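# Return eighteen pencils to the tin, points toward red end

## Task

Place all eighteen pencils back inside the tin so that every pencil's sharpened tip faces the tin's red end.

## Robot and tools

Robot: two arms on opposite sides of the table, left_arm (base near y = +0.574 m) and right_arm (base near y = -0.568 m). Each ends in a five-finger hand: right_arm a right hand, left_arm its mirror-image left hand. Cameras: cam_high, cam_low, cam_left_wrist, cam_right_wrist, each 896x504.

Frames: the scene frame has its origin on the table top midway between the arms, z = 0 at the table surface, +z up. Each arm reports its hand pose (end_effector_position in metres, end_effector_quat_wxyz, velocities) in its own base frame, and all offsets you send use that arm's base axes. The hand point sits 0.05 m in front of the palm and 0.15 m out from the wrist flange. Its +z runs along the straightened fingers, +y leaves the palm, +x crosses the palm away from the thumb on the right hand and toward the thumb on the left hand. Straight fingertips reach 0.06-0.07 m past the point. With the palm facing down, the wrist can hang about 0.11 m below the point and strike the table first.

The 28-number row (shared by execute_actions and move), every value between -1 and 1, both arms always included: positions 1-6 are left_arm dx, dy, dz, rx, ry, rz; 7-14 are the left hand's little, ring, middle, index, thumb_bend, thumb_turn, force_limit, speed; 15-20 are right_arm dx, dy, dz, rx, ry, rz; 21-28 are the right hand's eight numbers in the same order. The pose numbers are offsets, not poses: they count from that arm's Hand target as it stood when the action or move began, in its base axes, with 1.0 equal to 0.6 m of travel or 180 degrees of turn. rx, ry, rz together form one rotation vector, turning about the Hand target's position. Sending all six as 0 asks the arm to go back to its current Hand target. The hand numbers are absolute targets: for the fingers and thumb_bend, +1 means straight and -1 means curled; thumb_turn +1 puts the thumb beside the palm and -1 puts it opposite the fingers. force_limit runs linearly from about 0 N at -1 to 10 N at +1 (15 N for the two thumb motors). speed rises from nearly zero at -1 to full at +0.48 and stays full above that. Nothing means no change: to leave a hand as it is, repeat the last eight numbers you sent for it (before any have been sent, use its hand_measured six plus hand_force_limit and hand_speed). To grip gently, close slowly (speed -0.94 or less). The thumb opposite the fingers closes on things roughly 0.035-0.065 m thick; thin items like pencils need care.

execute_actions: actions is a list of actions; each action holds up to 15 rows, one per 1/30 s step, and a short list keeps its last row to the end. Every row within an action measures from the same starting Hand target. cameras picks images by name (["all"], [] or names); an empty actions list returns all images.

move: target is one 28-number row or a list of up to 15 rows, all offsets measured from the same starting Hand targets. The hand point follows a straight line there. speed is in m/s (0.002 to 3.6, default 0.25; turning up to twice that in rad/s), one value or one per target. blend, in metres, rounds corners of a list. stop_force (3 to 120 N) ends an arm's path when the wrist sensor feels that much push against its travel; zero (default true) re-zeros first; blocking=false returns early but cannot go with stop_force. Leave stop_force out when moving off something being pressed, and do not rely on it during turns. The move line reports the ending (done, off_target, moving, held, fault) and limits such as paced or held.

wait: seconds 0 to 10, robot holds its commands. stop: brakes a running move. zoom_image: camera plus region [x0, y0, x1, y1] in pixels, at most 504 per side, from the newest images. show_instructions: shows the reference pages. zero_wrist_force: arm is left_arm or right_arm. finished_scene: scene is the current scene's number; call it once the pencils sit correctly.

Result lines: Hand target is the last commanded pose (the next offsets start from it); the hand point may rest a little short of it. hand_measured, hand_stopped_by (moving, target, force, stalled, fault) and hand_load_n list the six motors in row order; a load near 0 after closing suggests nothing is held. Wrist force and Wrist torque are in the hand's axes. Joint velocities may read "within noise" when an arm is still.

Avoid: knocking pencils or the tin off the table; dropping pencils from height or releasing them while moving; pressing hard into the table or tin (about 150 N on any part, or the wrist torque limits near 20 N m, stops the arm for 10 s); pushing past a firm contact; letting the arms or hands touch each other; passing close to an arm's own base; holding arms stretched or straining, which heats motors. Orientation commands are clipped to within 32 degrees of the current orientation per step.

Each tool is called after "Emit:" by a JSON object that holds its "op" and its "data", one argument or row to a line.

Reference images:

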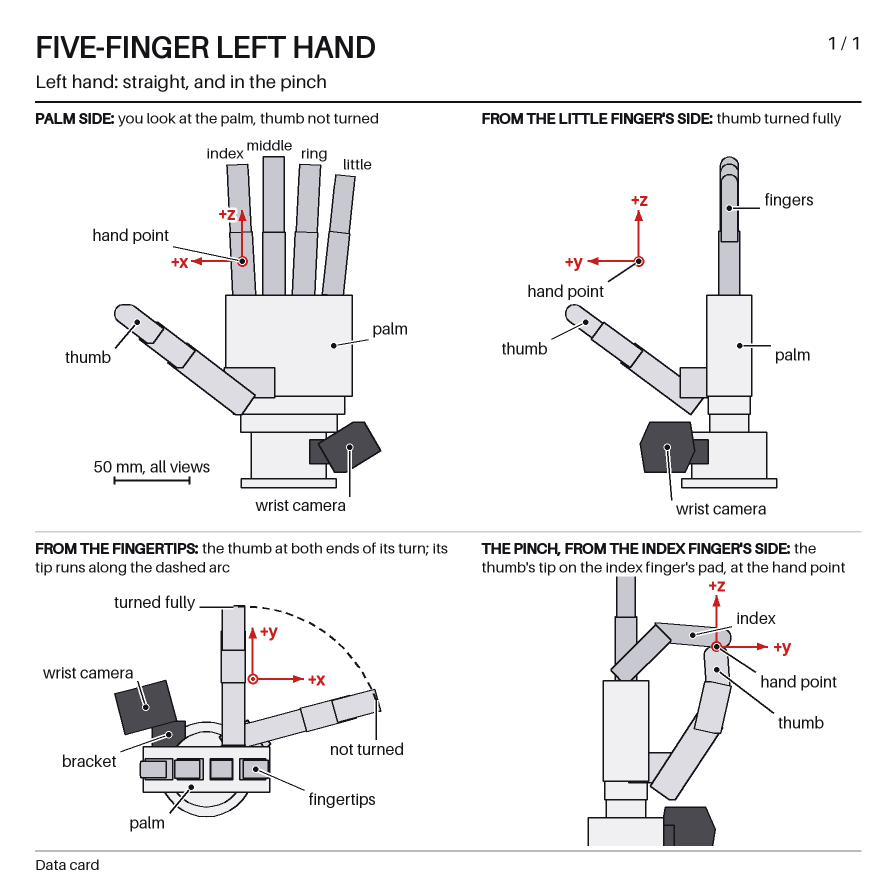

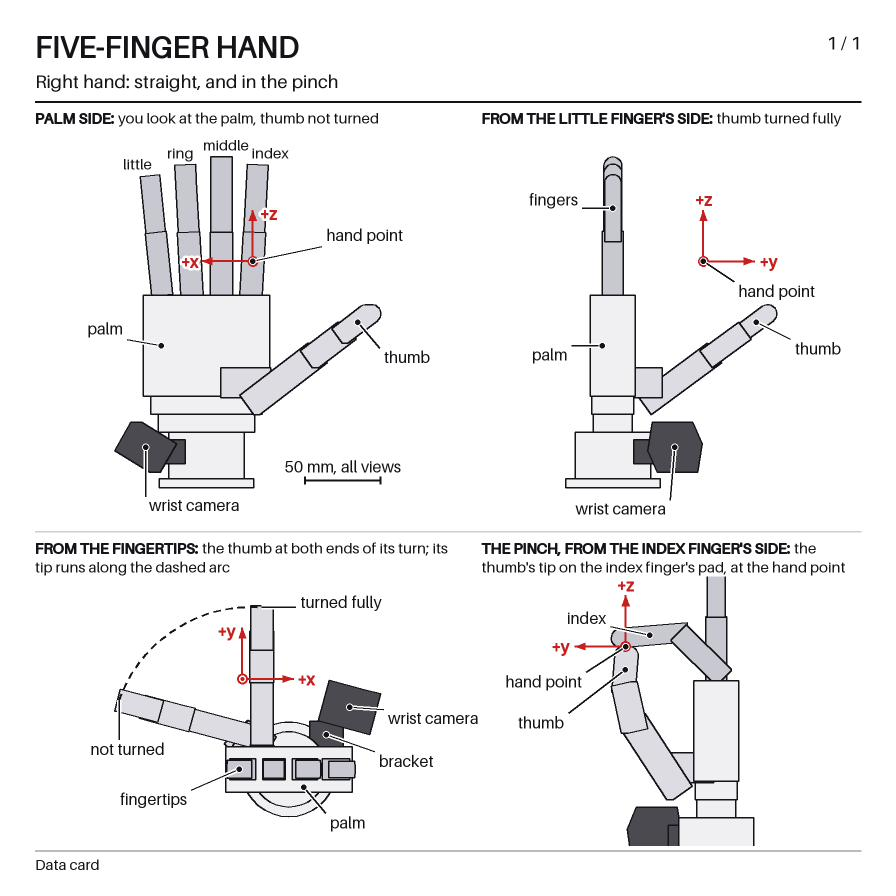

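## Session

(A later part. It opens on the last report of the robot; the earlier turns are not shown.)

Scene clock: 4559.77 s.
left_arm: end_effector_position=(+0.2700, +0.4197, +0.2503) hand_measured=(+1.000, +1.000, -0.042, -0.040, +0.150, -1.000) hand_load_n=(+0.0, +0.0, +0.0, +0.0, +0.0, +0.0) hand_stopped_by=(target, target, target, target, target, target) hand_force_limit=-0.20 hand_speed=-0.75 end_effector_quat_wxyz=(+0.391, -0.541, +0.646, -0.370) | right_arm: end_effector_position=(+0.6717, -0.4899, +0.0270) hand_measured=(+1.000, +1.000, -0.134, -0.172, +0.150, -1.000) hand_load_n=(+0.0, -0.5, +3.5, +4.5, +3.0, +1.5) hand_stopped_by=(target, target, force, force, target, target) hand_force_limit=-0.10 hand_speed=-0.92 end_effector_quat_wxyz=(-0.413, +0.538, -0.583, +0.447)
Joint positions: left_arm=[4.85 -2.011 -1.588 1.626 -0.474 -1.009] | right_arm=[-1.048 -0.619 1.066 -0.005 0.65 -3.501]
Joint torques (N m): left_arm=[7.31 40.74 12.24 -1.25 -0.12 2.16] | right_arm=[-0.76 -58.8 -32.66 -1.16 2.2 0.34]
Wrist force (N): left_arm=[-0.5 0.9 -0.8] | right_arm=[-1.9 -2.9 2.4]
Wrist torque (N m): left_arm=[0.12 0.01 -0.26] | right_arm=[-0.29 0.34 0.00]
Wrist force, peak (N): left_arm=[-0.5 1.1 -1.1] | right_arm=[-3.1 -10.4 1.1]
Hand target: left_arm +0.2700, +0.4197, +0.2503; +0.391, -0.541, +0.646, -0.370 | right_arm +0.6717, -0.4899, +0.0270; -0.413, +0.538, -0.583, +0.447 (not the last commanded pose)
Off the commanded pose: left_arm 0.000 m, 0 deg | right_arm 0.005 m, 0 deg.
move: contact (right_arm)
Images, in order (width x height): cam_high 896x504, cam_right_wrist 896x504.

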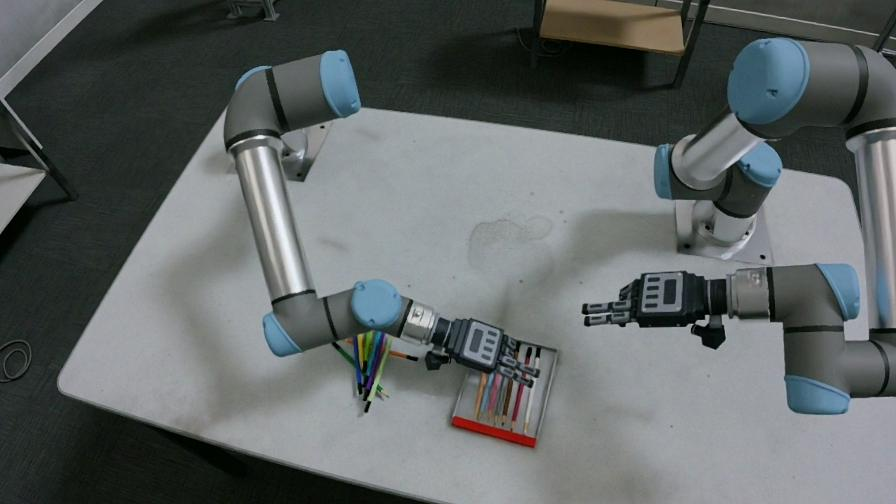

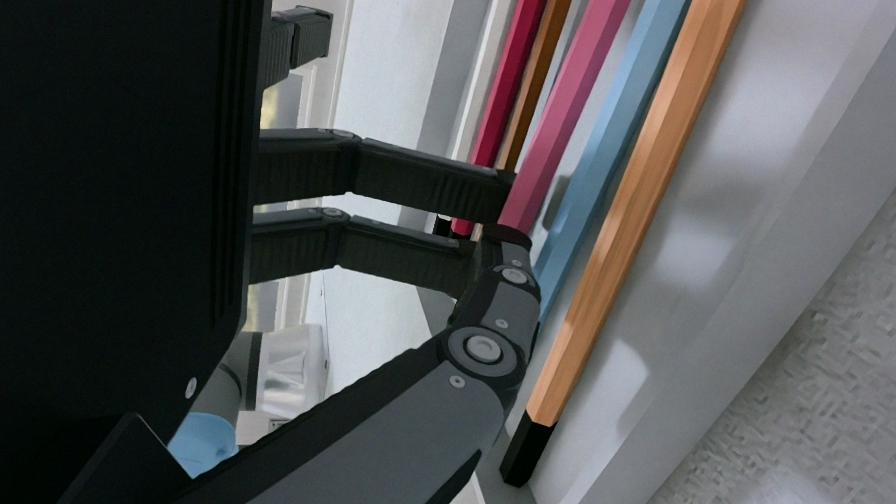

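Emit:
{"op": "move", "data": {
  "target": [
    [0,0,0,0,0,0,1,1,-0.04,-0.04,0.15,-1,-0.2,-0.75,0,0,-0.002,0,0,0,1,1,-0.08,-0.1,0.15,-1,-0.2,-0.85]
  ]
}}

Emit:
{"op": "move", "data": {
  "target": [
    [0,0,0,0,0,0,1,1,-0.04,-0.04,0.15,-1,-0.2,-0.75,0,0,0.03,0,0,0,1,1,-0.05,-0.05,0.15,-1,-0.2,-0.7],
    [0,0,0,0,0,0,1,1,-0.04,-0.04,0.15,-1,-0.2,-0.75,0,0,0.2,0,0,0,1,1,-0.05,-0.05,0.15,-1,-0.2,-0.7]
  ],
  "speed": [0.05,0.15],
  "blend": [0.01,0],
  "cameras": ["cam_right_wrist","cam_high"]
}}

Emit:
{"op": "zoom_image", "data": {
  "camera": "cam_high",
  "region": [440, 320, 580, 460]
}}

Scene clock: 4566.37 s.
left_arm: end_effector_position=(+0.2700, +0.4197, +0.2503) hand_measured=(+1.000, +1.000, -0.042, -0.040, +0.150, -1.000) hand_load_n=(+0.0, +0.0, +0.0, +0.0, +0.0, +0.0) hand_stopped_by=(target, target, target, target, target, target) hand_force_limit=-0.20 hand_speed=-0.75 end_effector_quat_wxyz=(+0.391, -0.541, +0.646, -0.370) | right_arm: end_effector_position=(+0.6717, -0.4899, +0.0259) hand_measured=(+1.000, +1.000, -0.080, -0.100, +0.150, -1.000) hand_load_n=(+0.0, +0.0, -2.5, +0.0, +0.0, +0.0) hand_stopped_by=(target, target, target, target, target, target) hand_force_limit=-0.20 hand_speed=-0.85 end_effector_quat_wxyz=(-0.413, +0.538, -0.583, +0.447)
Joint positions: left_arm=[4.85 -2.011 -1.588 1.626 -0.474 -1.009] | right_arm=[-1.048 -0.618 1.066 -0.007 0.65 -3.501]
Joint torques (N m): left_arm=[6.88 41.29 12.5 -1.27 -0.17 2.19] | right_arm=[-7.79 -35.05 -2.87 -0.73 1.99 -0.85]
Wrist force (N): left_arm=[-0.6 0.8 -0.8] | right_arm=[-2.7 -12.1 -3.3]
Wrist torque (N m): left_arm=[0.10 0.01 -0.26] | right_arm=[-0.41 0.44 -0.22]
Wrist force, peak (N): left_arm=[-0.5 1.3 -0.8] | right_arm=[-2.7 -14.0 -3.3]
Hand target: left_arm +0.2700, +0.4197, +0.2503; +0.391, -0.541, +0.646, -0.370 | right_arm +0.6717, -0.4899, +0.0258; -0.413, +0.538, -0.583, +0.447
Off the commanded pose: left_arm 0.000 m, 0 deg | right_arm 0.000 m, 0 deg.
move: done

Scene clock: 4567.87 s.
left_arm: end_effector_position=(+0.2700, +0.4197, +0.2503) hand_measured=(+1.000, +1.000, -0.042, -0.040, +0.150, -1.000) hand_load_n=(+0.0, +0.0, +0.0, +0.0, +0.0, +0.0) hand_stopped_by=(target, target, target, target, target, target) hand_force_limit=-0.20 hand_speed=-0.75 end_effector_quat_wxyz=(+0.391, -0.541, +0.646, -0.370) | right_arm: end_effector_position=(+0.6717, -0.4900, +0.1458) hand_measured=(+1.000, +1.000, -0.050, -0.050, +0.150, -1.000) hand_load_n=(+0.0, +0.0, +0.0, +0.0, +0.0, +0.0) hand_stopped_by=(target, target, target, target, target, target) hand_force_limit=-0.20 hand_speed=-0.70 end_effector_quat_wxyz=(-0.413, +0.538, -0.583, +0.447)
Joint positions: left_arm=[4.85 -2.011 -1.588 1.626 -0.474 -1.009] | right_arm=[-1.048 -0.728 0.95 0.219 0.65 -3.501]
Joint torques (N m): left_arm=[6.97 41.39 12.06 -1.3 -0.07 2.12] | right_arm=[2.43 -50.11 -9.94 1.28 -2.87 0.65]
Wrist force (N): left_arm=[-0.6 1.0 -0.7] | right_arm=[-1.4 -2.3 2.8]
Wrist torque (N m): left_arm=[0.12 0.03 -0.27] | right_arm=[-0.32 0.30 0.07]
Wrist force, peak (N): left_arm=[-0.6 1.2 -0.9] | right_arm=[-2.6 -13.9 -3.6]
Hand target: left_arm +0.2700, +0.4197, +0.2503; +0.391, -0.541, +0.646, -0.370 | right_arm +0.6717, -0.4899, +0.1458; -0.413, +0.538, -0.583, +0.447
Off the commanded pose: left_arm 0.000 m, 0 deg | right_arm 0.000 m, 0 deg.
move: done; blend cut to 0.009 m at target 1
Images, in order (width x height): cam_high 896x504, cam_right_wrist 896x504.

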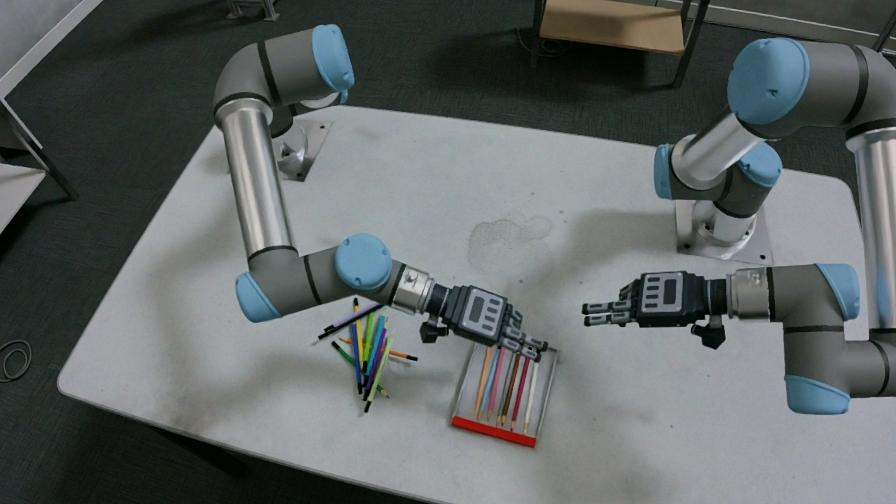

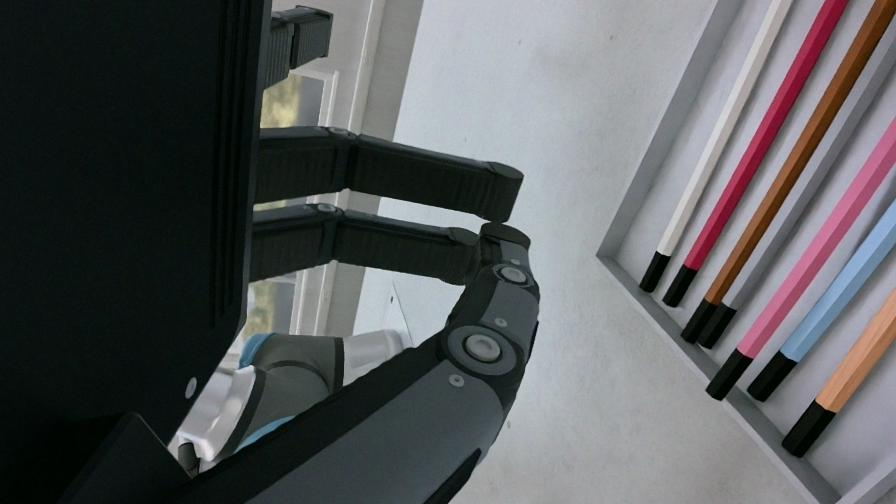

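Scaled by 3.600 from the camera's 896x504 image, which has a finer 1280x720 frame.

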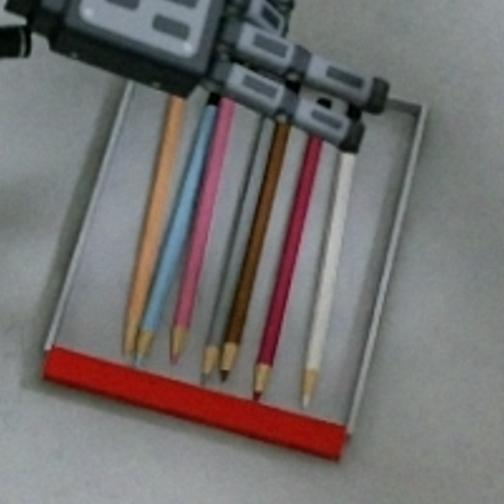

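Emit:
{"op": "zoom_image", "data": {
  "camera": "cam_right_wrist",
  "region": [580, 200, 896, 504]
}}

Scaled by 1.595 from the camera's 896x504 image, which has a finer 1280x720 frame.

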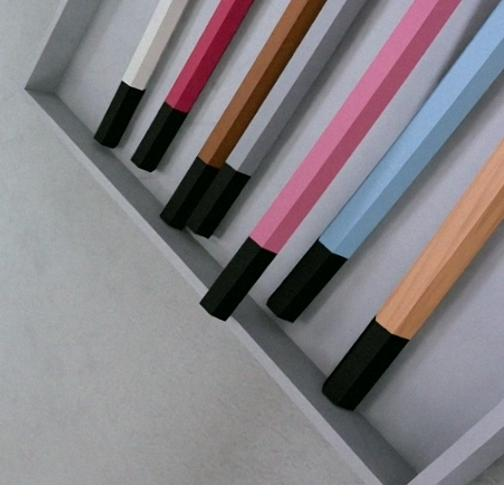

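Emit:
{"op": "move", "data": {
  "target": [
    [0,0,0,0,0,0,1,1,-0.04,-0.04,0.15,-1,-0.2,-0.75,0,0,-0.17,0,0,0,1,1,-0.05,-0.05,0.15,-1,-0.2,-0.7]
  ],
  "speed": 0.12
}}

Emit:
{"op": "move", "data": {
  "target": [
    [0,0,0,0,0,0,1,1,-0.04,-0.04,0.15,-1,-0.2,-0.75,0,0,-0.031,0,0,0,1,1,-0.05,-0.05,0.15,-1,-0.2,-0.7]
  ],
  "speed": 0.015,
  "stop_force": 4,
  "cameras": ["cam_right_wrist"]
}}

Emit:
{"op": "zoom_image", "data": {
  "camera": "cam_right_wrist",
  "region": [400, 100, 640, 300]
}}

Scene clock: 4585.87 s.
left_arm: end_effector_position=(+0.2700, +0.4197, +0.2503) hand_measured=(+1.000, +1.000, -0.042, -0.040, +0.150, -1.000) hand_load_n=(+0.0, +0.0, +0.0, +0.0, +0.0, +0.5) hand_stopped_by=(target, target, target, target, target, target) hand_force_limit=-0.20 hand_speed=-0.75 end_effector_quat_wxyz=(+0.391, -0.541, +0.646, -0.370) | right_arm: end_effector_position=(+0.6717, -0.4898, +0.0438) hand_measured=(+1.000, +1.000, -0.050, -0.050, +0.150, -1.000) hand_load_n=(+0.0, +0.0, +0.0, +0.0, +0.0, +0.5) hand_stopped_by=(target, target, target, target, target, target) hand_force_limit=-0.20 hand_speed=-0.70 end_effector_quat_wxyz=(-0.413, +0.538, -0.583, +0.447)
Joint positions: left_arm=[4.85 -2.011 -1.588 1.626 -0.474 -1.009] | right_arm=[-1.048 -0.638 1.056 0.024 0.65 -3.501]
Joint torques (N m): left_arm=[6.89 41.22 12.4 -1.26 -0.14 2.09] | right_arm=[-5.91 -50.78 -33.41 -0.62 1.8 -0.24]
Wrist force (N): left_arm=[-0.5 0.9 -0.9] | right_arm=[-1.7 -2.2 2.6]
Wrist torque (N m): left_arm=[0.12 0.00 -0.26] | right_arm=[-0.27 0.35 0.02]
Wrist force, peak (N): left_arm=[-0.7 0.9 -1.1] | right_arm=[-1.3 -4.6 2.3]
Hand target: left_arm +0.2700, +0.4197, +0.2503; +0.391, -0.541, +0.646, -0.370 | right_arm +0.6717, -0.4899, +0.0438; -0.413, +0.538, -0.583, +0.447
Off the commanded pose: left_arm 0.000 m, 0 deg | right_arm 0.000 m, 0 deg.
move: done

Scene clock: 4588.17 s.
left_arm: end_effector_position=(+0.2700, +0.4197, +0.2503) hand_measured=(+1.000, +1.000, -0.042, -0.040, +0.150, -1.000) hand_load_n=(+0.0, +0.0, +0.0, -0.5, +0.0, +0.0) hand_stopped_by=(target, target, target, target, target, target) hand_force_limit=-0.20 hand_speed=-0.75 end_effector_quat_wxyz=(+0.391, -0.541, +0.646, -0.370) | right_arm: end_effector_position=(+0.6717, -0.4899, +0.0252) hand_measured=(+1.000, +1.000, -0.050, -0.050, +0.150, -1.000) hand_load_n=(+0.0, +0.0, +0.0, +0.0, +0.0, +0.0) hand_stopped_by=(target, target, target, target, target, target) hand_force_limit=-0.20 hand_speed=-0.70 end_effector_quat_wxyz=(-0.413, +0.538, -0.583, +0.447)
Joint positions: left_arm=[4.85 -2.011 -1.588 1.626 -0.474 -1.009] | right_arm=[-1.048 -0.617 1.067 -0.008 0.65 -3.501]
Joint torques (N m): left_arm=[6.47 41.54 12.57 -1.3 -0.11 2.17] | right_arm=[-4.98 -58.89 -28.62 1.37 1.96 0.86]
Wrist force (N): left_arm=[-0.7 0.9 -1.0] | right_arm=[-1.8 -2.4 2.4]
Wrist torque (N m): left_arm=[0.14 0.02 -0.27] | right_arm=[-0.27 0.35 0.01]
Wrist force, peak (N): left_arm=[-0.5 0.8 -1.2] | right_arm=[-2.1 -2.3 2.8]
Hand target: left_arm +0.2700, +0.4197, +0.2503; +0.391, -0.541, +0.646, -0.370 | right_arm +0.6717, -0.4899, +0.0252; -0.413, +0.538, -0.583, +0.447
Off the commanded pose: left_arm 0.000 m, 0 deg | right_arm 0.000 m, 0 deg.
move: done
Images, in order (width x height): cam_right_wrist 896x504.

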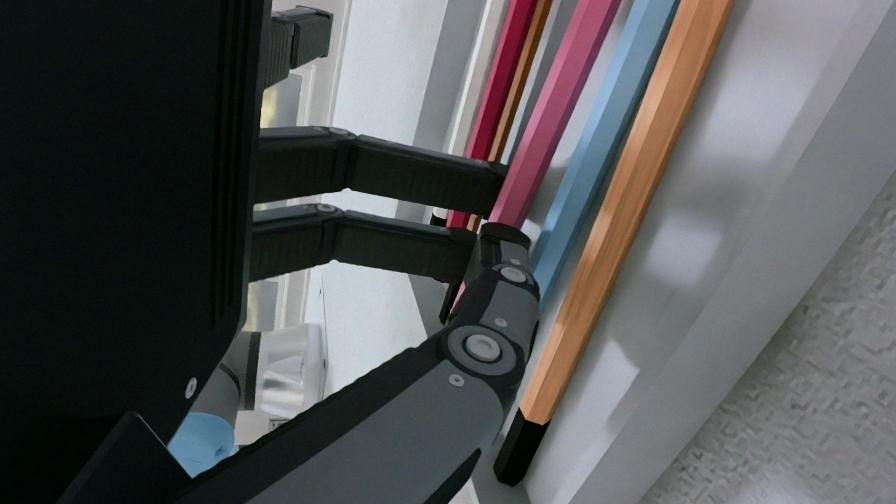

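Scaled by 2.100 from the camera's 896x504 image, which has a finer 1280x720 frame.

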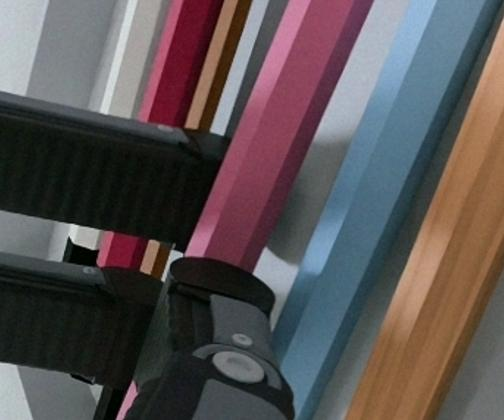

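Emit:
{"op": "move", "data": {
  "target": [
    [0,0,0,0,0,0,1,1,-0.04,-0.04,0.15,-1,-0.2,-0.75,0,0,-0.006,0,0,0,1,1,-0.05,-0.05,0.15,-1,-0.2,-0.7]
  ],
  "speed": 0.012,
  "stop_force": 4
}}

Emit:
{"op": "move", "data": {
  "target": [
    [0,0,0,0,0,0,1,1,-0.04,-0.04,0.15,-1,-0.2,-0.75,0,0,0,0,0,0,1,1,-0.6,-0.6,0.15,-1,-0.75,-0.92]
  ]
}}

Emit:
{"op": "move", "data": {
  "target": [
    [0,0,0,0,0,0,1,1,-0.04,-0.04,0.15,-1,-0.2,-0.75,0,0,0.0,0,0,0,1,1,-0.65,-0.65,0.15,-1,-0.2,-0.92]
  ],
  "cameras": ["cam_right_wrist"]
}}

Scene clock: 4597.27 s.
left_arm: end_effector_position=(+0.2700, +0.4197, +0.2503) hand_measured=(+1.000, +1.000, -0.042, -0.040, +0.150, -1.000) hand_load_n=(+0.0, +0.0, +0.0, +0.0, +0.0, +0.0) hand_stopped_by=(target, target, target, target, target, target) hand_force_limit=-0.20 hand_speed=-0.75 end_effector_quat_wxyz=(+0.391, -0.541, +0.646, -0.370) | right_arm: end_effector_position=(+0.6717, -0.4899, +0.0215) hand_measured=(+1.000, +1.000, -0.050, -0.050, +0.150, -1.000) hand_load_n=(-0.5, +0.0, +0.0, -0.5, -0.5, +0.0) hand_stopped_by=(target, target, target, target, target, target) hand_force_limit=-0.20 hand_speed=-0.70 end_effector_quat_wxyz=(-0.413, +0.538, -0.583, +0.447)
Joint positions: left_arm=[4.85 -2.011 -1.588 1.626 -0.474 -1.009] | right_arm=[-1.048 -0.613 1.069 -0.014 0.65 -3.501]
Joint torques (N m): left_arm=[6.83 41.46 12.47 -1.28 -0.14 2.18] | right_arm=[-6.05 -56.09 -10.73 1.38 1.72 0.38]
Wrist force (N): left_arm=[-0.4 0.9 -0.8] | right_arm=[-1.9 -3.7 2.1]
Wrist torque (N m): left_arm=[0.14 -0.02 -0.25] | right_arm=[-0.35 0.35 -0.02]
Wrist force, peak (N): left_arm=[-0.7 0.9 -1.1] | right_arm=[-1.9 -3.7 2.1]
Hand target: left_arm +0.2700, +0.4197, +0.2503; +0.391, -0.541, +0.646, -0.370 | right_arm +0.6717, -0.4899, +0.0216; -0.413, +0.538, -0.583, +0.447
Off the commanded pose: left_arm 0.000 m, 0 deg | right_arm 0.000 m, 0 deg.
move: done

Scene clock: 4597.90 s.
left_arm: end_effector_position=(+0.2700, +0.4197, +0.2503) hand_measured=(+1.000, +1.000, -0.042, -0.040, +0.150, -1.000) hand_load_n=(+0.0, +0.0, +0.0, +0.0, +0.0, +0.0) hand_stopped_by=(target, target, target, target, target, target) hand_force_limit=-0.20 hand_speed=-0.75 end_effector_quat_wxyz=(+0.391, -0.541, +0.646, -0.370) | right_arm: end_effector_position=(+0.6717, -0.4899, +0.0216) hand_measured=(+1.000, +1.000, -0.130, -0.132, +0.150, -1.000) hand_load_n=(+0.0, +0.0, +2.5, +1.5, +0.5, +0.0) hand_stopped_by=(target, target, force, force, target, target) hand_force_limit=-0.75 hand_speed=-0.92 end_effector_quat_wxyz=(-0.413, +0.538, -0.583, +0.447)
Joint positions: left_arm=[4.85 -2.011 -1.588 1.626 -0.474 -1.009] | right_arm=[-1.048 -0.613 1.069 -0.014 0.65 -3.501]
Joint torques (N m): left_arm=[6.65 41.26 12.81 -1.31 -0.2 2.24] | right_arm=[-5.86 -57.65 -14.8 1.35 1.85 0.26]
Wrist force (N): left_arm=[-0.5 0.8 -0.7] | right_arm=[-1.9 -4.1 2.6]
Wrist torque (N m): left_arm=[0.10 0.01 -0.26] | right_arm=[-0.34 0.34 -0.03]
Wrist force, peak (N): left_arm=[-0.5 1.1 -0.8] | right_arm=[-1.9 -5.5 2.7]
Hand target: left_arm +0.2700, +0.4197, +0.2503; +0.391, -0.541, +0.646, -0.370 | right_arm +0.6717, -0.4899, +0.0216; -0.413, +0.538, -0.583, +0.447
Off the commanded pose: left_arm 0.000 m, 0 deg | right_arm 0.000 m, 0 deg.
move: done

Scene clock: 4598.40 s.
left_arm: end_effector_position=(+0.2700, +0.4197, +0.2503) hand_measured=(+1.000, +1.000, -0.042, -0.040, +0.150, -1.000) hand_load_n=(+0.0, +0.0, +0.0, +0.0, +0.0, +0.0) hand_stopped_by=(target, target, target, target, target, target) hand_force_limit=-0.20 hand_speed=-0.75 end_effector_quat_wxyz=(+0.391, -0.541, +0.646, -0.370) | right_arm: end_effector_position=(+0.6717, -0.4899, +0.0216) hand_measured=(+1.000, +1.000, -0.136, -0.144, +0.150, -1.000) hand_load_n=(+0.0, +0.0, +4.5, +4.0, +1.5, +0.0) hand_stopped_by=(target, target, force, force, target, target) hand_force_limit=-0.20 hand_speed=-0.92 end_effector_quat_wxyz=(-0.413, +0.538, -0.583, +0.447)
Joint positions: left_arm=[4.85 -2.011 -1.588 1.626 -0.474 -1.009] | right_arm=[-1.048 -0.613 1.069 -0.014 0.65 -3.501]
Joint torques (N m): left_arm=[6.82 41.25 12.78 -1.31 -0.18 2.23] | right_arm=[-5.22 -54.29 -19.34 1.28 1.85 0.28]
Wrist force (N): left_arm=[-0.5 0.9 -0.9] | right_arm=[-2.3 -8.2 2.1]
Wrist torque (N m): left_arm=[0.13 0.00 -0.26] | right_arm=[-0.50 0.34 -0.09]
Wrist force, peak (N): left_arm=[-0.4 1.0 -0.9] | right_arm=[-2.3 -8.2 2.1]
Hand target: left_arm +0.2700, +0.4197, +0.2503; +0.391, -0.541, +0.646, -0.370 | right_arm +0.6717, -0.4899, +0.0216; -0.413, +0.538, -0.583, +0.447
Off the commanded pose: left_arm 0.000 m, 0 deg | right_arm 0.000 m, 0 deg.
move: done
Images, in order (width x height): cam_right_wrist 896x504.

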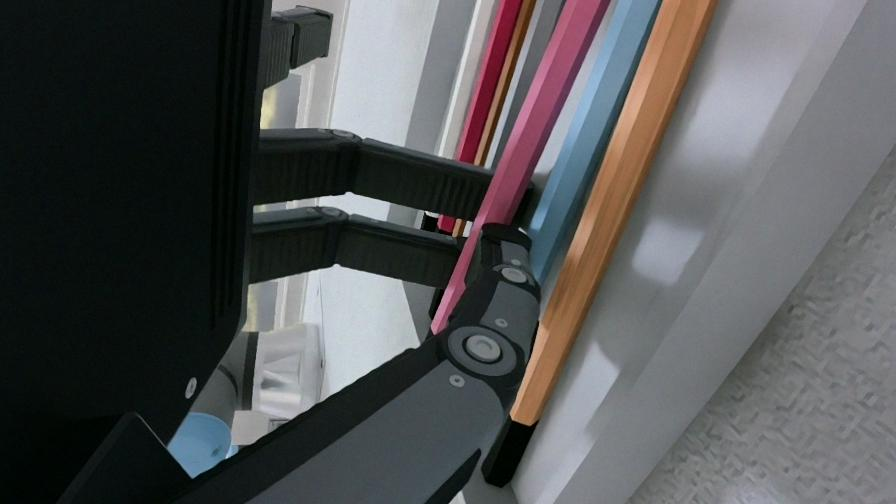

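Emit:
{"op": "move", "data": {
  "target": [
    [0,0,0,0,0,0,1,1,-0.04,-0.04,0.15,-1,-0.2,-0.75,0,0,0.012,0,0,0,1,1,-0.65,-0.65,0.15,-1,-0.2,-0.92],
    [0,0,0,0,0,0,1,1,-0.04,-0.04,0.15,-1,-0.2,-0.75,-0.0004,-0.0142,0.012,0,0,0,1,1,-0.65,-0.65,0.15,-1,-0.2,-0.92]
  ],
  "speed": 0.03
}}

Emit:
{"op": "move", "data": {
  "target": [
    [0,0,0,0,0,0,1,1,-0.04,-0.04,0.15,-1,-0.2,-0.75,0,0,-0.014,0,0,0,1,1,-0.65,-0.65,0.15,-1,-0.2,-0.92]
  ],
  "speed": 0.012,
  "stop_force": 5,
  "cameras": ["cam_right_wrist","cam_high"]
}}

Emit:
{"op": "zoom_image", "data": {
  "camera": "cam_high",
  "region": [440, 320, 580, 460]
}}

Scene clock: 4609.50 s.
left_arm: end_effector_position=(+0.2700, +0.4197, +0.2503) hand_measured=(+1.000, +1.000, -0.042, -0.040, +0.150, -1.000) hand_load_n=(+0.0, +0.0, +0.0, +0.0, +0.0, +0.0) hand_stopped_by=(target, target, target, target, target, target) hand_force_limit=-0.20 hand_speed=-0.75 end_effector_quat_wxyz=(+0.391, -0.541, +0.646, -0.370) | right_arm: end_effector_position=(+0.6714, -0.4985, +0.0288) hand_measured=(+1.000, +1.000, -0.136, -0.144, +0.152, -1.000) hand_load_n=(+0.0, +0.0, +3.5, +3.0, +4.0, +0.5) hand_stopped_by=(target, target, force, force, target, target) hand_force_limit=-0.20 hand_speed=-0.92 end_effector_quat_wxyz=(-0.413, +0.538, -0.583, +0.447) end_effector_velocity=(+0.000, +0.001, +0.000) end_effector_angular_velocity=(-0.001, +0.000, -0.001)
Joint positions: left_arm=[4.85 -2.011 -1.588 1.626 -0.474 -1.009] | right_arm=[-1.055 -0.605 1.032 0.018 0.644 -3.506]
Joint velocities: left_arm=[within noise] | right_arm=[0 -0.003 0.005 -0.003 0.001 0]
Joint torques (N m): left_arm=[6.52 41.14 12.71 -1.27 -0.11 2.06] | right_arm=[5.83 -59.29 -6.42 -0.96 1.89 0.66]
Wrist force (N): left_arm=[-0.4 0.9 -0.9] | right_arm=[-1.8 -2.5 2.5]
Wrist torque (N m): left_arm=[0.12 -0.01 -0.26] | right_arm=[-0.31 0.36 0.00]
Wrist force, peak (N): left_arm=[-0.4 1.1 -1.1] | right_arm=[-2.3 -8.3 2.0]
Hand target: left_arm +0.2700, +0.4197, +0.2503; +0.391, -0.541, +0.646, -0.370 | right_arm +0.6715, -0.4984, +0.0288; -0.413, +0.538, -0.583, +0.447
Off the commanded pose: left_arm 0.000 m, 0 deg | right_arm 0.000 m, 0 deg.
move: done

Scene clock: 4611.37 s.
left_arm: end_effector_position=(+0.2700, +0.4197, +0.2503) hand_measured=(+1.000, +1.000, -0.042, -0.040, +0.150, -1.000) hand_load_n=(-0.5, +0.0, +0.0, -0.5, +0.0, +0.0) hand_stopped_by=(target, target, target, target, target, target) hand_force_limit=-0.20 hand_speed=-0.75 end_effector_quat_wxyz=(+0.391, -0.541, +0.646, -0.370) | right_arm: end_effector_position=(+0.6715, -0.4984, +0.0216) hand_measured=(+1.000, +1.000, -0.136, -0.144, +0.150, -1.000) hand_load_n=(+0.0, +0.0, +4.0, +4.0, +1.5, +1.0) hand_stopped_by=(target, target, force, force, target, target) hand_force_limit=-0.20 hand_speed=-0.92 end_effector_quat_wxyz=(-0.413, +0.538, -0.583, +0.447)
Joint positions: left_arm=[4.85 -2.011 -1.588 1.626 -0.474 -1.009] | right_arm=[-1.054 -0.597 1.036 0.006 0.644 -3.506]
Joint torques (N m): left_arm=[6.61 40.93 13.07 -1.25 -0.1 2.13] | right_arm=[6.98 -56.85 -32.5 0.15 2.03 0.29]
Wrist force (N): left_arm=[-0.4 0.9 -0.9] | right_arm=[-3.0 -6.5 0.8]
Wrist torque (N m): left_arm=[0.12 -0.01 -0.25] | right_arm=[-0.46 0.40 -0.08]
Wrist force, peak (N): left_arm=[-0.6 1.0 -1.1] | right_arm=[-2.6 -11.7 -0.8]
Hand target: left_arm +0.2700, +0.4197, +0.2503; +0.391, -0.541, +0.646, -0.370 | right_arm +0.6715, -0.4984, +0.0216; -0.413, +0.538, -0.583, +0.447 (not the last commanded pose)
Off the commanded pose: left_arm 0.000 m, 0 deg | right_arm 0.001 m, 0 deg.
move: contact (right_arm)
Images, in order (width x height): cam_high 896x504, cam_right_wrist 896x504.

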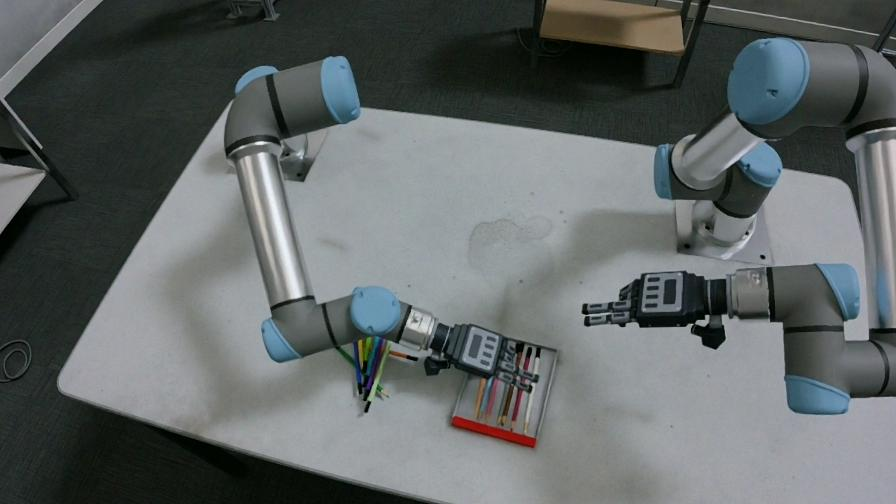

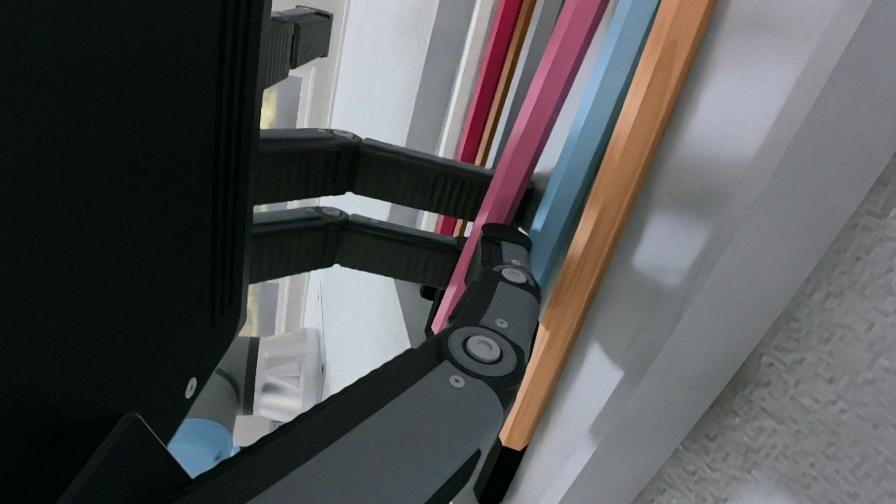

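Scaled by 3.600 from the camera's 896x504 image, which has a finer 1280x720 frame.

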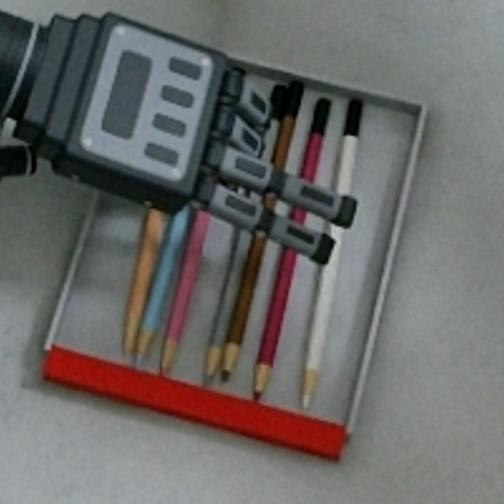

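Emit:
{"op": "move", "data": {
  "target": [
    [0,0,0,0,0,0,1,1,-0.04,-0.04,0.15,-1,-0.2,-0.75,0,0,0,0,0,0,1,1,-0.08,-0.09,0.15,-1,-0.2,-0.85]
  ]
}}

Emit:
{"op": "move", "data": {
  "target": [
    [0,0,0,0,0,0,1,1,-0.04,-0.04,0.15,-1,-0.2,-0.75,0,0,0.03,0,0,0,1,1,-0.05,-0.05,0.15,-1,-0.2,-0.7],
    [0,0,0,0,0,0,1,1,-0.04,-0.04,0.15,-1,-0.2,-0.75,0,0,0.2,0,0,0,1,1,-0.05,-0.05,0.15,-1,-0.2,-0.7]
  ],
  "speed": [0.05,0.15],
  "blend": [0.01,0],
  "cameras": ["cam_right_wrist","cam_high"]
}}

Emit:
{"op": "zoom_image", "data": {
  "camera": "cam_right_wrist",
  "region": [580, 200, 896, 504]
}}

Scene clock: 4618.17 s.
left_arm: end_effector_position=(+0.2700, +0.4197, +0.2503) hand_measured=(+1.000, +1.000, -0.042, -0.040, +0.150, -1.000) hand_load_n=(+0.0, +0.0, +0.0, +0.0, +0.0, +0.0) hand_stopped_by=(target, target, target, target, target, target) hand_force_limit=-0.20 hand_speed=-0.75 end_effector_quat_wxyz=(+0.391, -0.541, +0.646, -0.370) | right_arm: end_effector_position=(+0.6715, -0.4984, +0.0216) hand_measured=(+1.000, +1.000, -0.080, -0.090, +0.150, -1.000) hand_load_n=(+0.0, +0.0, +0.0, +0.0, +0.0, +0.0) hand_stopped_by=(target, target, target, target, target, target) hand_force_limit=-0.20 hand_speed=-0.85 end_effector_quat_wxyz=(-0.413, +0.538, -0.583, +0.447)
Joint positions: left_arm=[4.85 -2.011 -1.588 1.626 -0.474 -1.009] | right_arm=[-1.054 -0.597 1.036 0.006 0.644 -3.506]
Joint torques (N m): left_arm=[6.49 41.44 12.8 -1.27 -0.14 2.07] | right_arm=[5.14 -56.7 -31.83 -1 1.9 -1]
Wrist force (N): left_arm=[-0.5 0.6 -0.9] | right_arm=[-1.8 -2.6 2.6]
Wrist torque (N m): left_arm=[0.09 0.00 -0.25] | right_arm=[-0.31 0.35 0.00]
Wrist force, peak (N): left_arm=[-0.5 1.1 -1.0] | right_arm=[-2.9 -7.9 0.6]
Hand target: left_arm +0.2700, +0.4197, +0.2503; +0.391, -0.541, +0.646, -0.370 | right_arm +0.6715, -0.4984, +0.0216; -0.413, +0.538, -0.583, +0.447
Off the commanded pose: left_arm 0.000 m, 0 deg | right_arm 0.000 m, 0 deg.
move: done

Scene clock: 4619.67 s.
left_arm: end_effector_position=(+0.2700, +0.4197, +0.2503) hand_measured=(+1.000, +1.000, -0.042, -0.040, +0.150, -1.000) hand_load_n=(+0.0, +0.0, +0.0, -0.5, +0.0, +0.0) hand_stopped_by=(target, target, target, target, target, target) hand_force_limit=-0.20 hand_speed=-0.75 end_effector_quat_wxyz=(+0.391, -0.541, +0.646, -0.370) | right_arm: end_effector_position=(+0.6715, -0.4985, +0.1416) hand_measured=(+1.000, +1.000, -0.050, -0.050, +0.150, -1.000) hand_load_n=(+0.0, +0.0, +0.0, +0.0, +0.0, +0.0) hand_stopped_by=(target, target, target, target, target, target) hand_force_limit=-0.20 hand_speed=-0.70 end_effector_quat_wxyz=(-0.413, +0.538, -0.583, +0.447)
Joint positions: left_arm=[4.85 -2.011 -1.588 1.626 -0.474 -1.009] | right_arm=[-1.054 -0.706 0.921 0.229 0.644 -3.506]
Joint torques (N m): left_arm=[6.54 41.32 12.84 -1.25 -0.16 2.18] | right_arm=[-1.09 -50.82 -10.44 1.29 -3 0.76]
Wrist force (N): left_arm=[-0.5 1.0 -0.9] | right_arm=[-1.8 -2.3 3.1]
Wrist torque (N m): left_arm=[0.14 0.01 -0.26] | right_arm=[-0.33 0.35 0.05]
Wrist force, peak (N): left_arm=[-0.6 1.0 -0.9] | right_arm=[-1.5 -4.1 2.3]
Hand target: left_arm +0.2700, +0.4197, +0.2503; +0.391, -0.541, +0.646, -0.370 | right_arm +0.6715, -0.4984, +0.1416; -0.413, +0.538, -0.583, +0.447
Off the commanded pose: left_arm 0.000 m, 0 deg | right_arm 0.000 m, 0 deg.
move: done; blend cut to 0.009 m at target 1
Images, in order (width x height): cam_high 896x504, cam_right_wrist 896x504.

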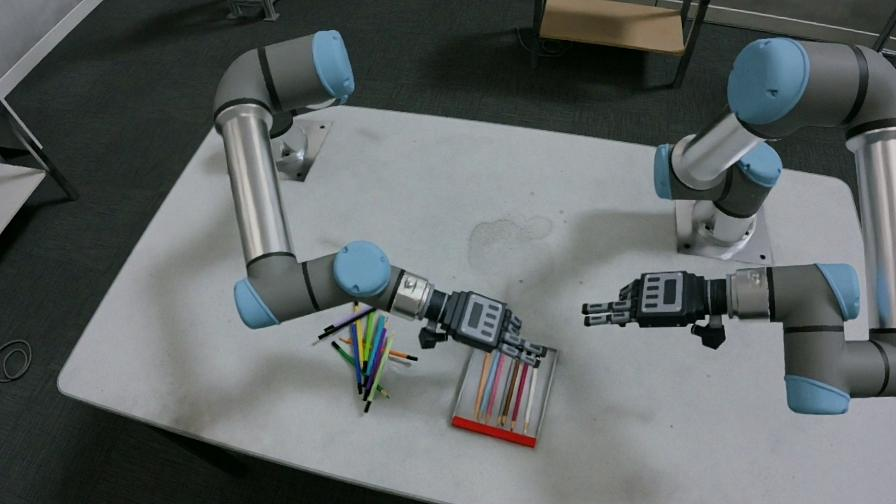

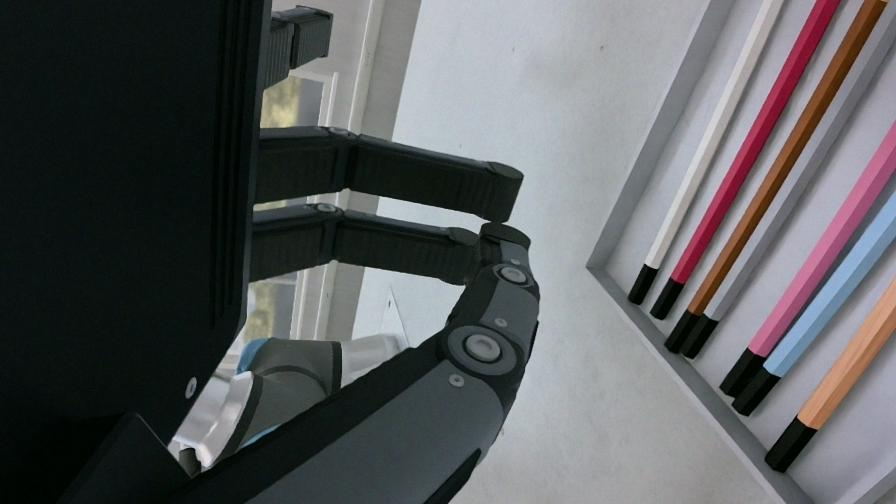

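Scaled by 1.595 from the camera's 896x504 image, which has a finer 1280x720 frame.

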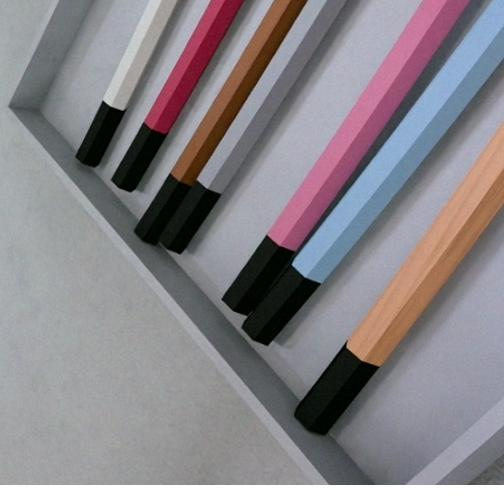

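Emit:
{"op": "move", "data": {
  "target": [
    [0,0,0,0,0,0,1,1,-0.04,-0.04,0.15,-1,-0.2,-0.75,-0.5568,0.0113,-0.086,-0.0115,-0.0268,-0.208,1,1,-0.05,-0.05,0.15,-1,-0.2,-0.7]
  ],
  "speed": 0.25,
  "cameras": ["cam_right_wrist","cam_high"]
}}

Emit:
{"op": "zoom_image", "data": {
  "camera": "cam_high",
  "region": [290, 260, 430, 420]
}}

Scene clock: 4648.27 s.
left_arm: end_effector_position=(+0.2700, +0.4197, +0.2503) hand_measured=(+1.000, +1.000, -0.042, -0.040, +0.150, -1.000) hand_load_n=(+0.0, -0.5, +0.0, +0.0, +0.0, +0.0) hand_stopped_by=(target, target, target, target, target, target) hand_force_limit=-0.20 hand_speed=-0.75 end_effector_quat_wxyz=(+0.391, -0.541, +0.646, -0.370) | right_arm: end_effector_position=(+0.3375, -0.4917, +0.0901) hand_measured=(+1.000, +1.000, -0.050, -0.050, +0.150, -1.000) hand_load_n=(+0.0, +0.0, +0.0, +0.0, +0.0, +0.0) hand_stopped_by=(target, target, target, target, target, target) hand_force_limit=-0.20 hand_speed=-0.70 end_effector_quat_wxyz=(+0.262, -0.311, +0.699, -0.588)
Joint positions: left_arm=[4.85 -2.011 -1.588 1.626 -0.474 -1.009] | right_arm=[-1.549 -1.302 2.11 -0.56 0.77 -3.321]
Joint torques (N m): left_arm=[6.3 41.08 13.46 -1.22 -0.1 2.09] | right_arm=[-9.76 -28.74 -3.58 -1.44 2.16 -0.94]
Wrist force (N): left_arm=[-0.3 1.0 -0.8] | right_arm=[-1.7 -2.8 2.5]
Wrist torque (N m): left_arm=[0.14 -0.02 -0.25] | right_arm=[-0.35 0.40 0.02]
Wrist force, peak (N): left_arm=[-0.8 1.1 -0.9] | right_arm=[-2.0 -3.2 4.6]
Hand target: left_arm +0.2700, +0.4197, +0.2503; +0.391, -0.541, +0.646, -0.370 | right_arm +0.3374, -0.4916, +0.0900; +0.262, -0.311, +0.699, -0.588
Off the commanded pose: left_arm 0.000 m, 0 deg | right_arm 0.000 m, 0 deg.
move: done
Images, in order (width x height): cam_high 896x504, cam_right_wrist 896x504.

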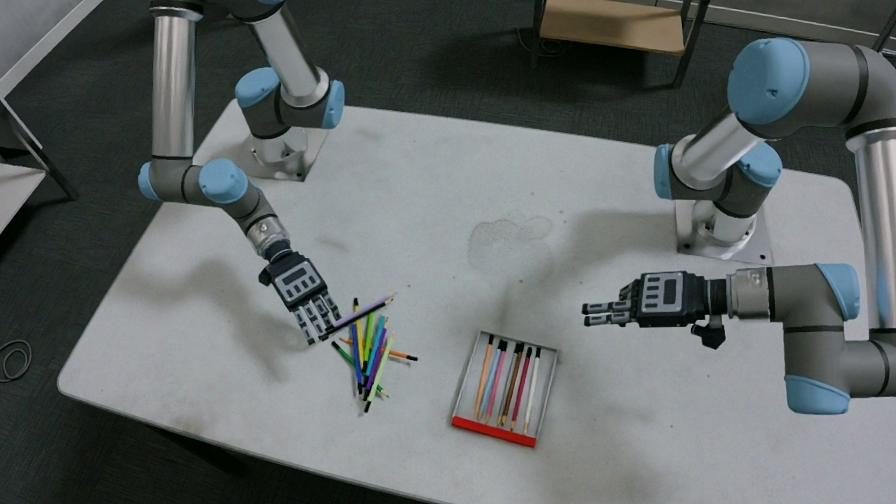

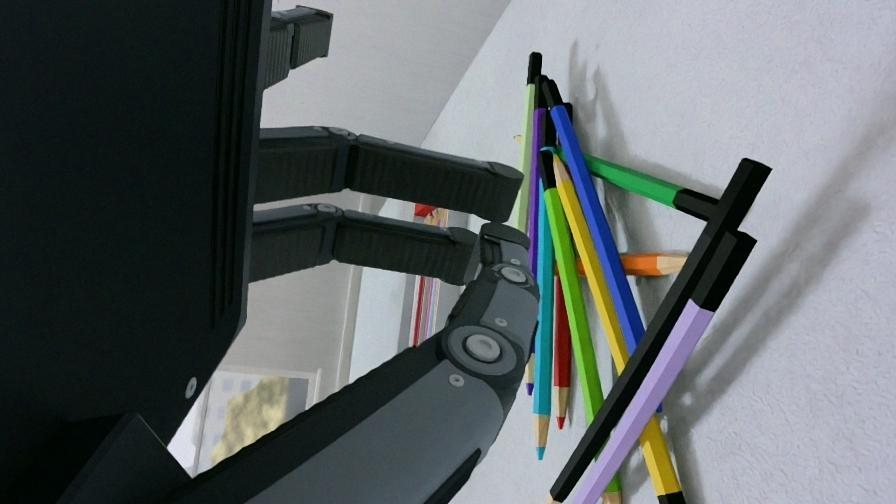

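Scaled by 3.150 from the camera's 896x504 image, which has a finer 1280x720 frame.

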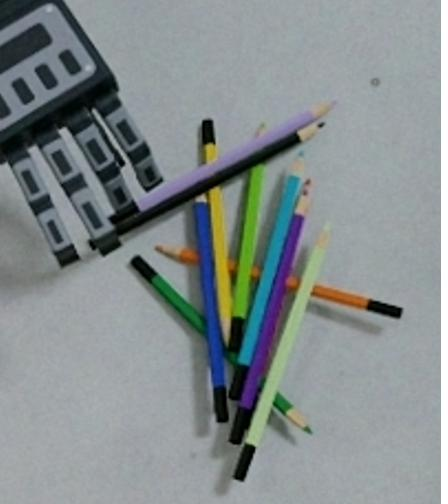

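Emit:
{"op": "move", "data": {
  "target": [
    [0,0,0,0,0,0,1,1,-0.04,-0.04,0.15,-1,-0.2,-0.75,-0.025,-0.0092,-0.0717,-0.0227,0.0244,-0.0278,1,1,-0.05,-0.05,0.15,-1,-0.2,-0.7]
  ],
  "speed": 0.1,
  "cameras": ["cam_right_wrist"]
}}

Scene clock: 4682.63 s.
left_arm: end_effector_position=(+0.2700, +0.4197, +0.2503) hand_measured=(+1.000, +1.000, -0.042, -0.040, +0.150, -1.000) hand_load_n=(+0.0, +0.0, +0.0, +0.0, +0.0, +0.0) hand_stopped_by=(target, target, target, target, target, target) hand_force_limit=-0.20 hand_speed=-0.75 end_effector_quat_wxyz=(+0.391, -0.541, +0.646, -0.370) | right_arm: end_effector_position=(+0.3225, -0.4970, +0.0469) hand_measured=(+1.000, +1.000, -0.050, -0.050, +0.150, -1.000) hand_load_n=(+0.0, +0.0, +0.0, +0.0, +0.0, +0.0) hand_stopped_by=(target, target, target, target, target, target) hand_force_limit=-0.20 hand_speed=-0.70 end_effector_quat_wxyz=(+0.198, -0.312, +0.700, -0.611)
Joint positions: left_arm=[4.85 -2.011 -1.588 1.626 -0.474 -1.009] | right_arm=[-1.53 -1.25 2.187 -0.711 0.891 -3.391]
Joint torques (N m): left_arm=[6.76 41.23 13.2 -1.28 -0.1 2.14] | right_arm=[-9.39 -30.19 -27.46 -0.57 -1.24 -0.44]
Wrist force (N): left_arm=[-0.4 1.1 -1.0] | right_arm=[-1.3 -2.4 2.6]
Wrist torque (N m): left_arm=[0.16 -0.01 -0.26] | right_arm=[-0.29 0.33 0.13]
Wrist force, peak (N): left_arm=[-0.6 1.0 -1.1] | right_arm=[-2.3 -3.1 2.7]
Hand target: left_arm +0.2700, +0.4197, +0.2503; +0.391, -0.541, +0.646, -0.370 | right_arm +0.3224, -0.4972, +0.0470; +0.198, -0.312, +0.700, -0.611
Off the commanded pose: left_arm 0.000 m, 0 deg | right_arm 0.000 m, 0 deg.
move: done
Images, in order (width x height): cam_right_wrist 896x504.

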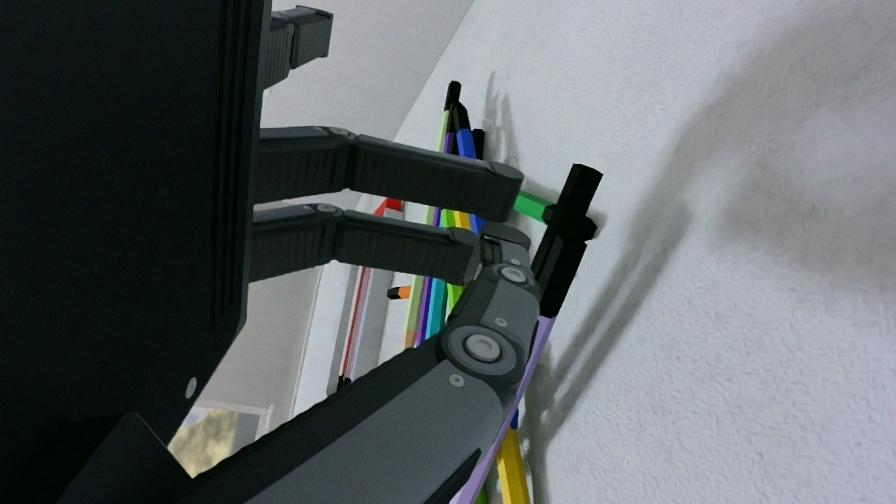

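Emit:
{"op": "move", "data": {
  "target": [
    [0,0,0,0,0,0,1,1,-0.04,-0.04,0.15,-1,-0.2,-0.75,0,0,-0.0267,0,0,0,1,1,-0.05,-0.05,0.15,-1,-0.2,-0.7]
  ],
  "speed": 0.02,
  "stop_force": 4,
  "cameras": ["cam_right_wrist"]
}}

Emit:
{"op": "zoom_image", "data": {
  "camera": "cam_right_wrist",
  "region": [400, 100, 640, 300]
}}

Scene clock: 4691.33 s.
left_arm: end_effector_position=(+0.2700, +0.4197, +0.2503) hand_measured=(+1.000, +1.000, -0.042, -0.040, +0.150, -1.000) hand_load_n=(+0.0, +0.0, +0.0, +0.0, +0.0, +0.0) hand_stopped_by=(target, target, target, target, target, target) hand_force_limit=-0.20 hand_speed=-0.75 end_effector_quat_wxyz=(+0.391, -0.541, +0.646, -0.370) | right_arm: end_effector_position=(+0.3224, -0.4972, +0.0310) hand_measured=(+1.000, +1.000, -0.050, -0.050, +0.150, -1.000) hand_load_n=(+0.0, +0.0, +0.0, -0.5, +0.0, +0.0) hand_stopped_by=(target, target, target, target, target, target) hand_force_limit=-0.20 hand_speed=-0.70 end_effector_quat_wxyz=(+0.198, -0.312, +0.700, -0.611)
Joint positions: left_arm=[4.85 -2.011 -1.588 1.626 -0.474 -1.009] | right_arm=[-1.531 -1.212 2.196 -0.758 0.892 -3.391]
Joint torques (N m): left_arm=[6.59 41.28 12.71 -1.34 -0.09 2.1] | right_arm=[-7.86 -33.79 -24.83 1.17 1.13 0.78]
Wrist force (N): left_arm=[-0.4 0.8 -1.1] | right_arm=[-1.4 -2.9 2.5]
Wrist torque (N m): left_arm=[0.14 -0.01 -0.25] | right_arm=[-0.34 0.36 0.13]
Wrist force, peak (N): left_arm=[-0.5 1.1 -1.1] | right_arm=[-1.4 -3.1 2.7]
Hand target: left_arm +0.2700, +0.4197, +0.2503; +0.391, -0.541, +0.646, -0.370 | right_arm +0.3224, -0.4972, +0.0310; +0.198, -0.312, +0.700, -0.611
Off the commanded pose: left_arm 0.000 m, 0 deg | right_arm 0.000 m, 0 deg.
move: done
Images, in order (width x height): cam_right_wrist 896x504.

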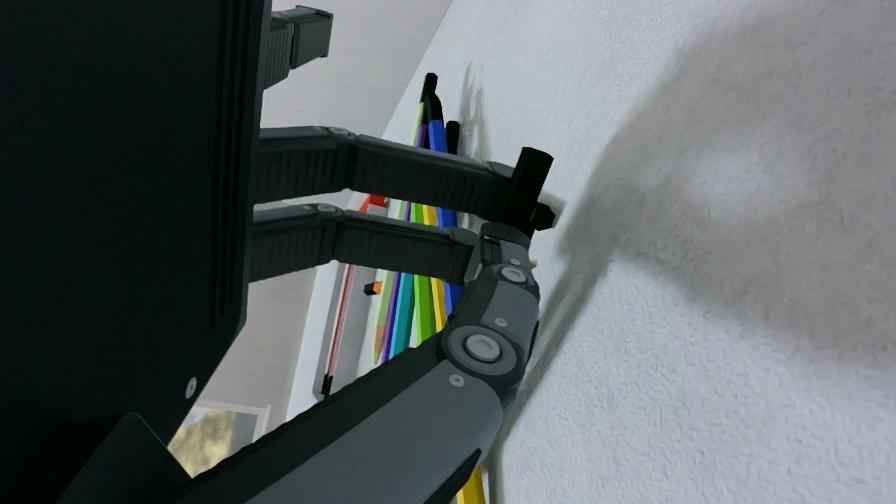

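Scaled by 2.100 from the camera's 896x504 image, which has a finer 1280x720 frame.

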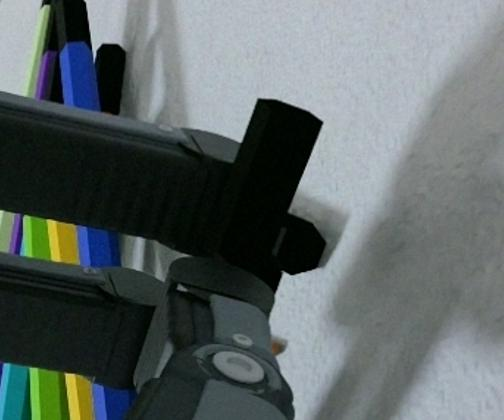

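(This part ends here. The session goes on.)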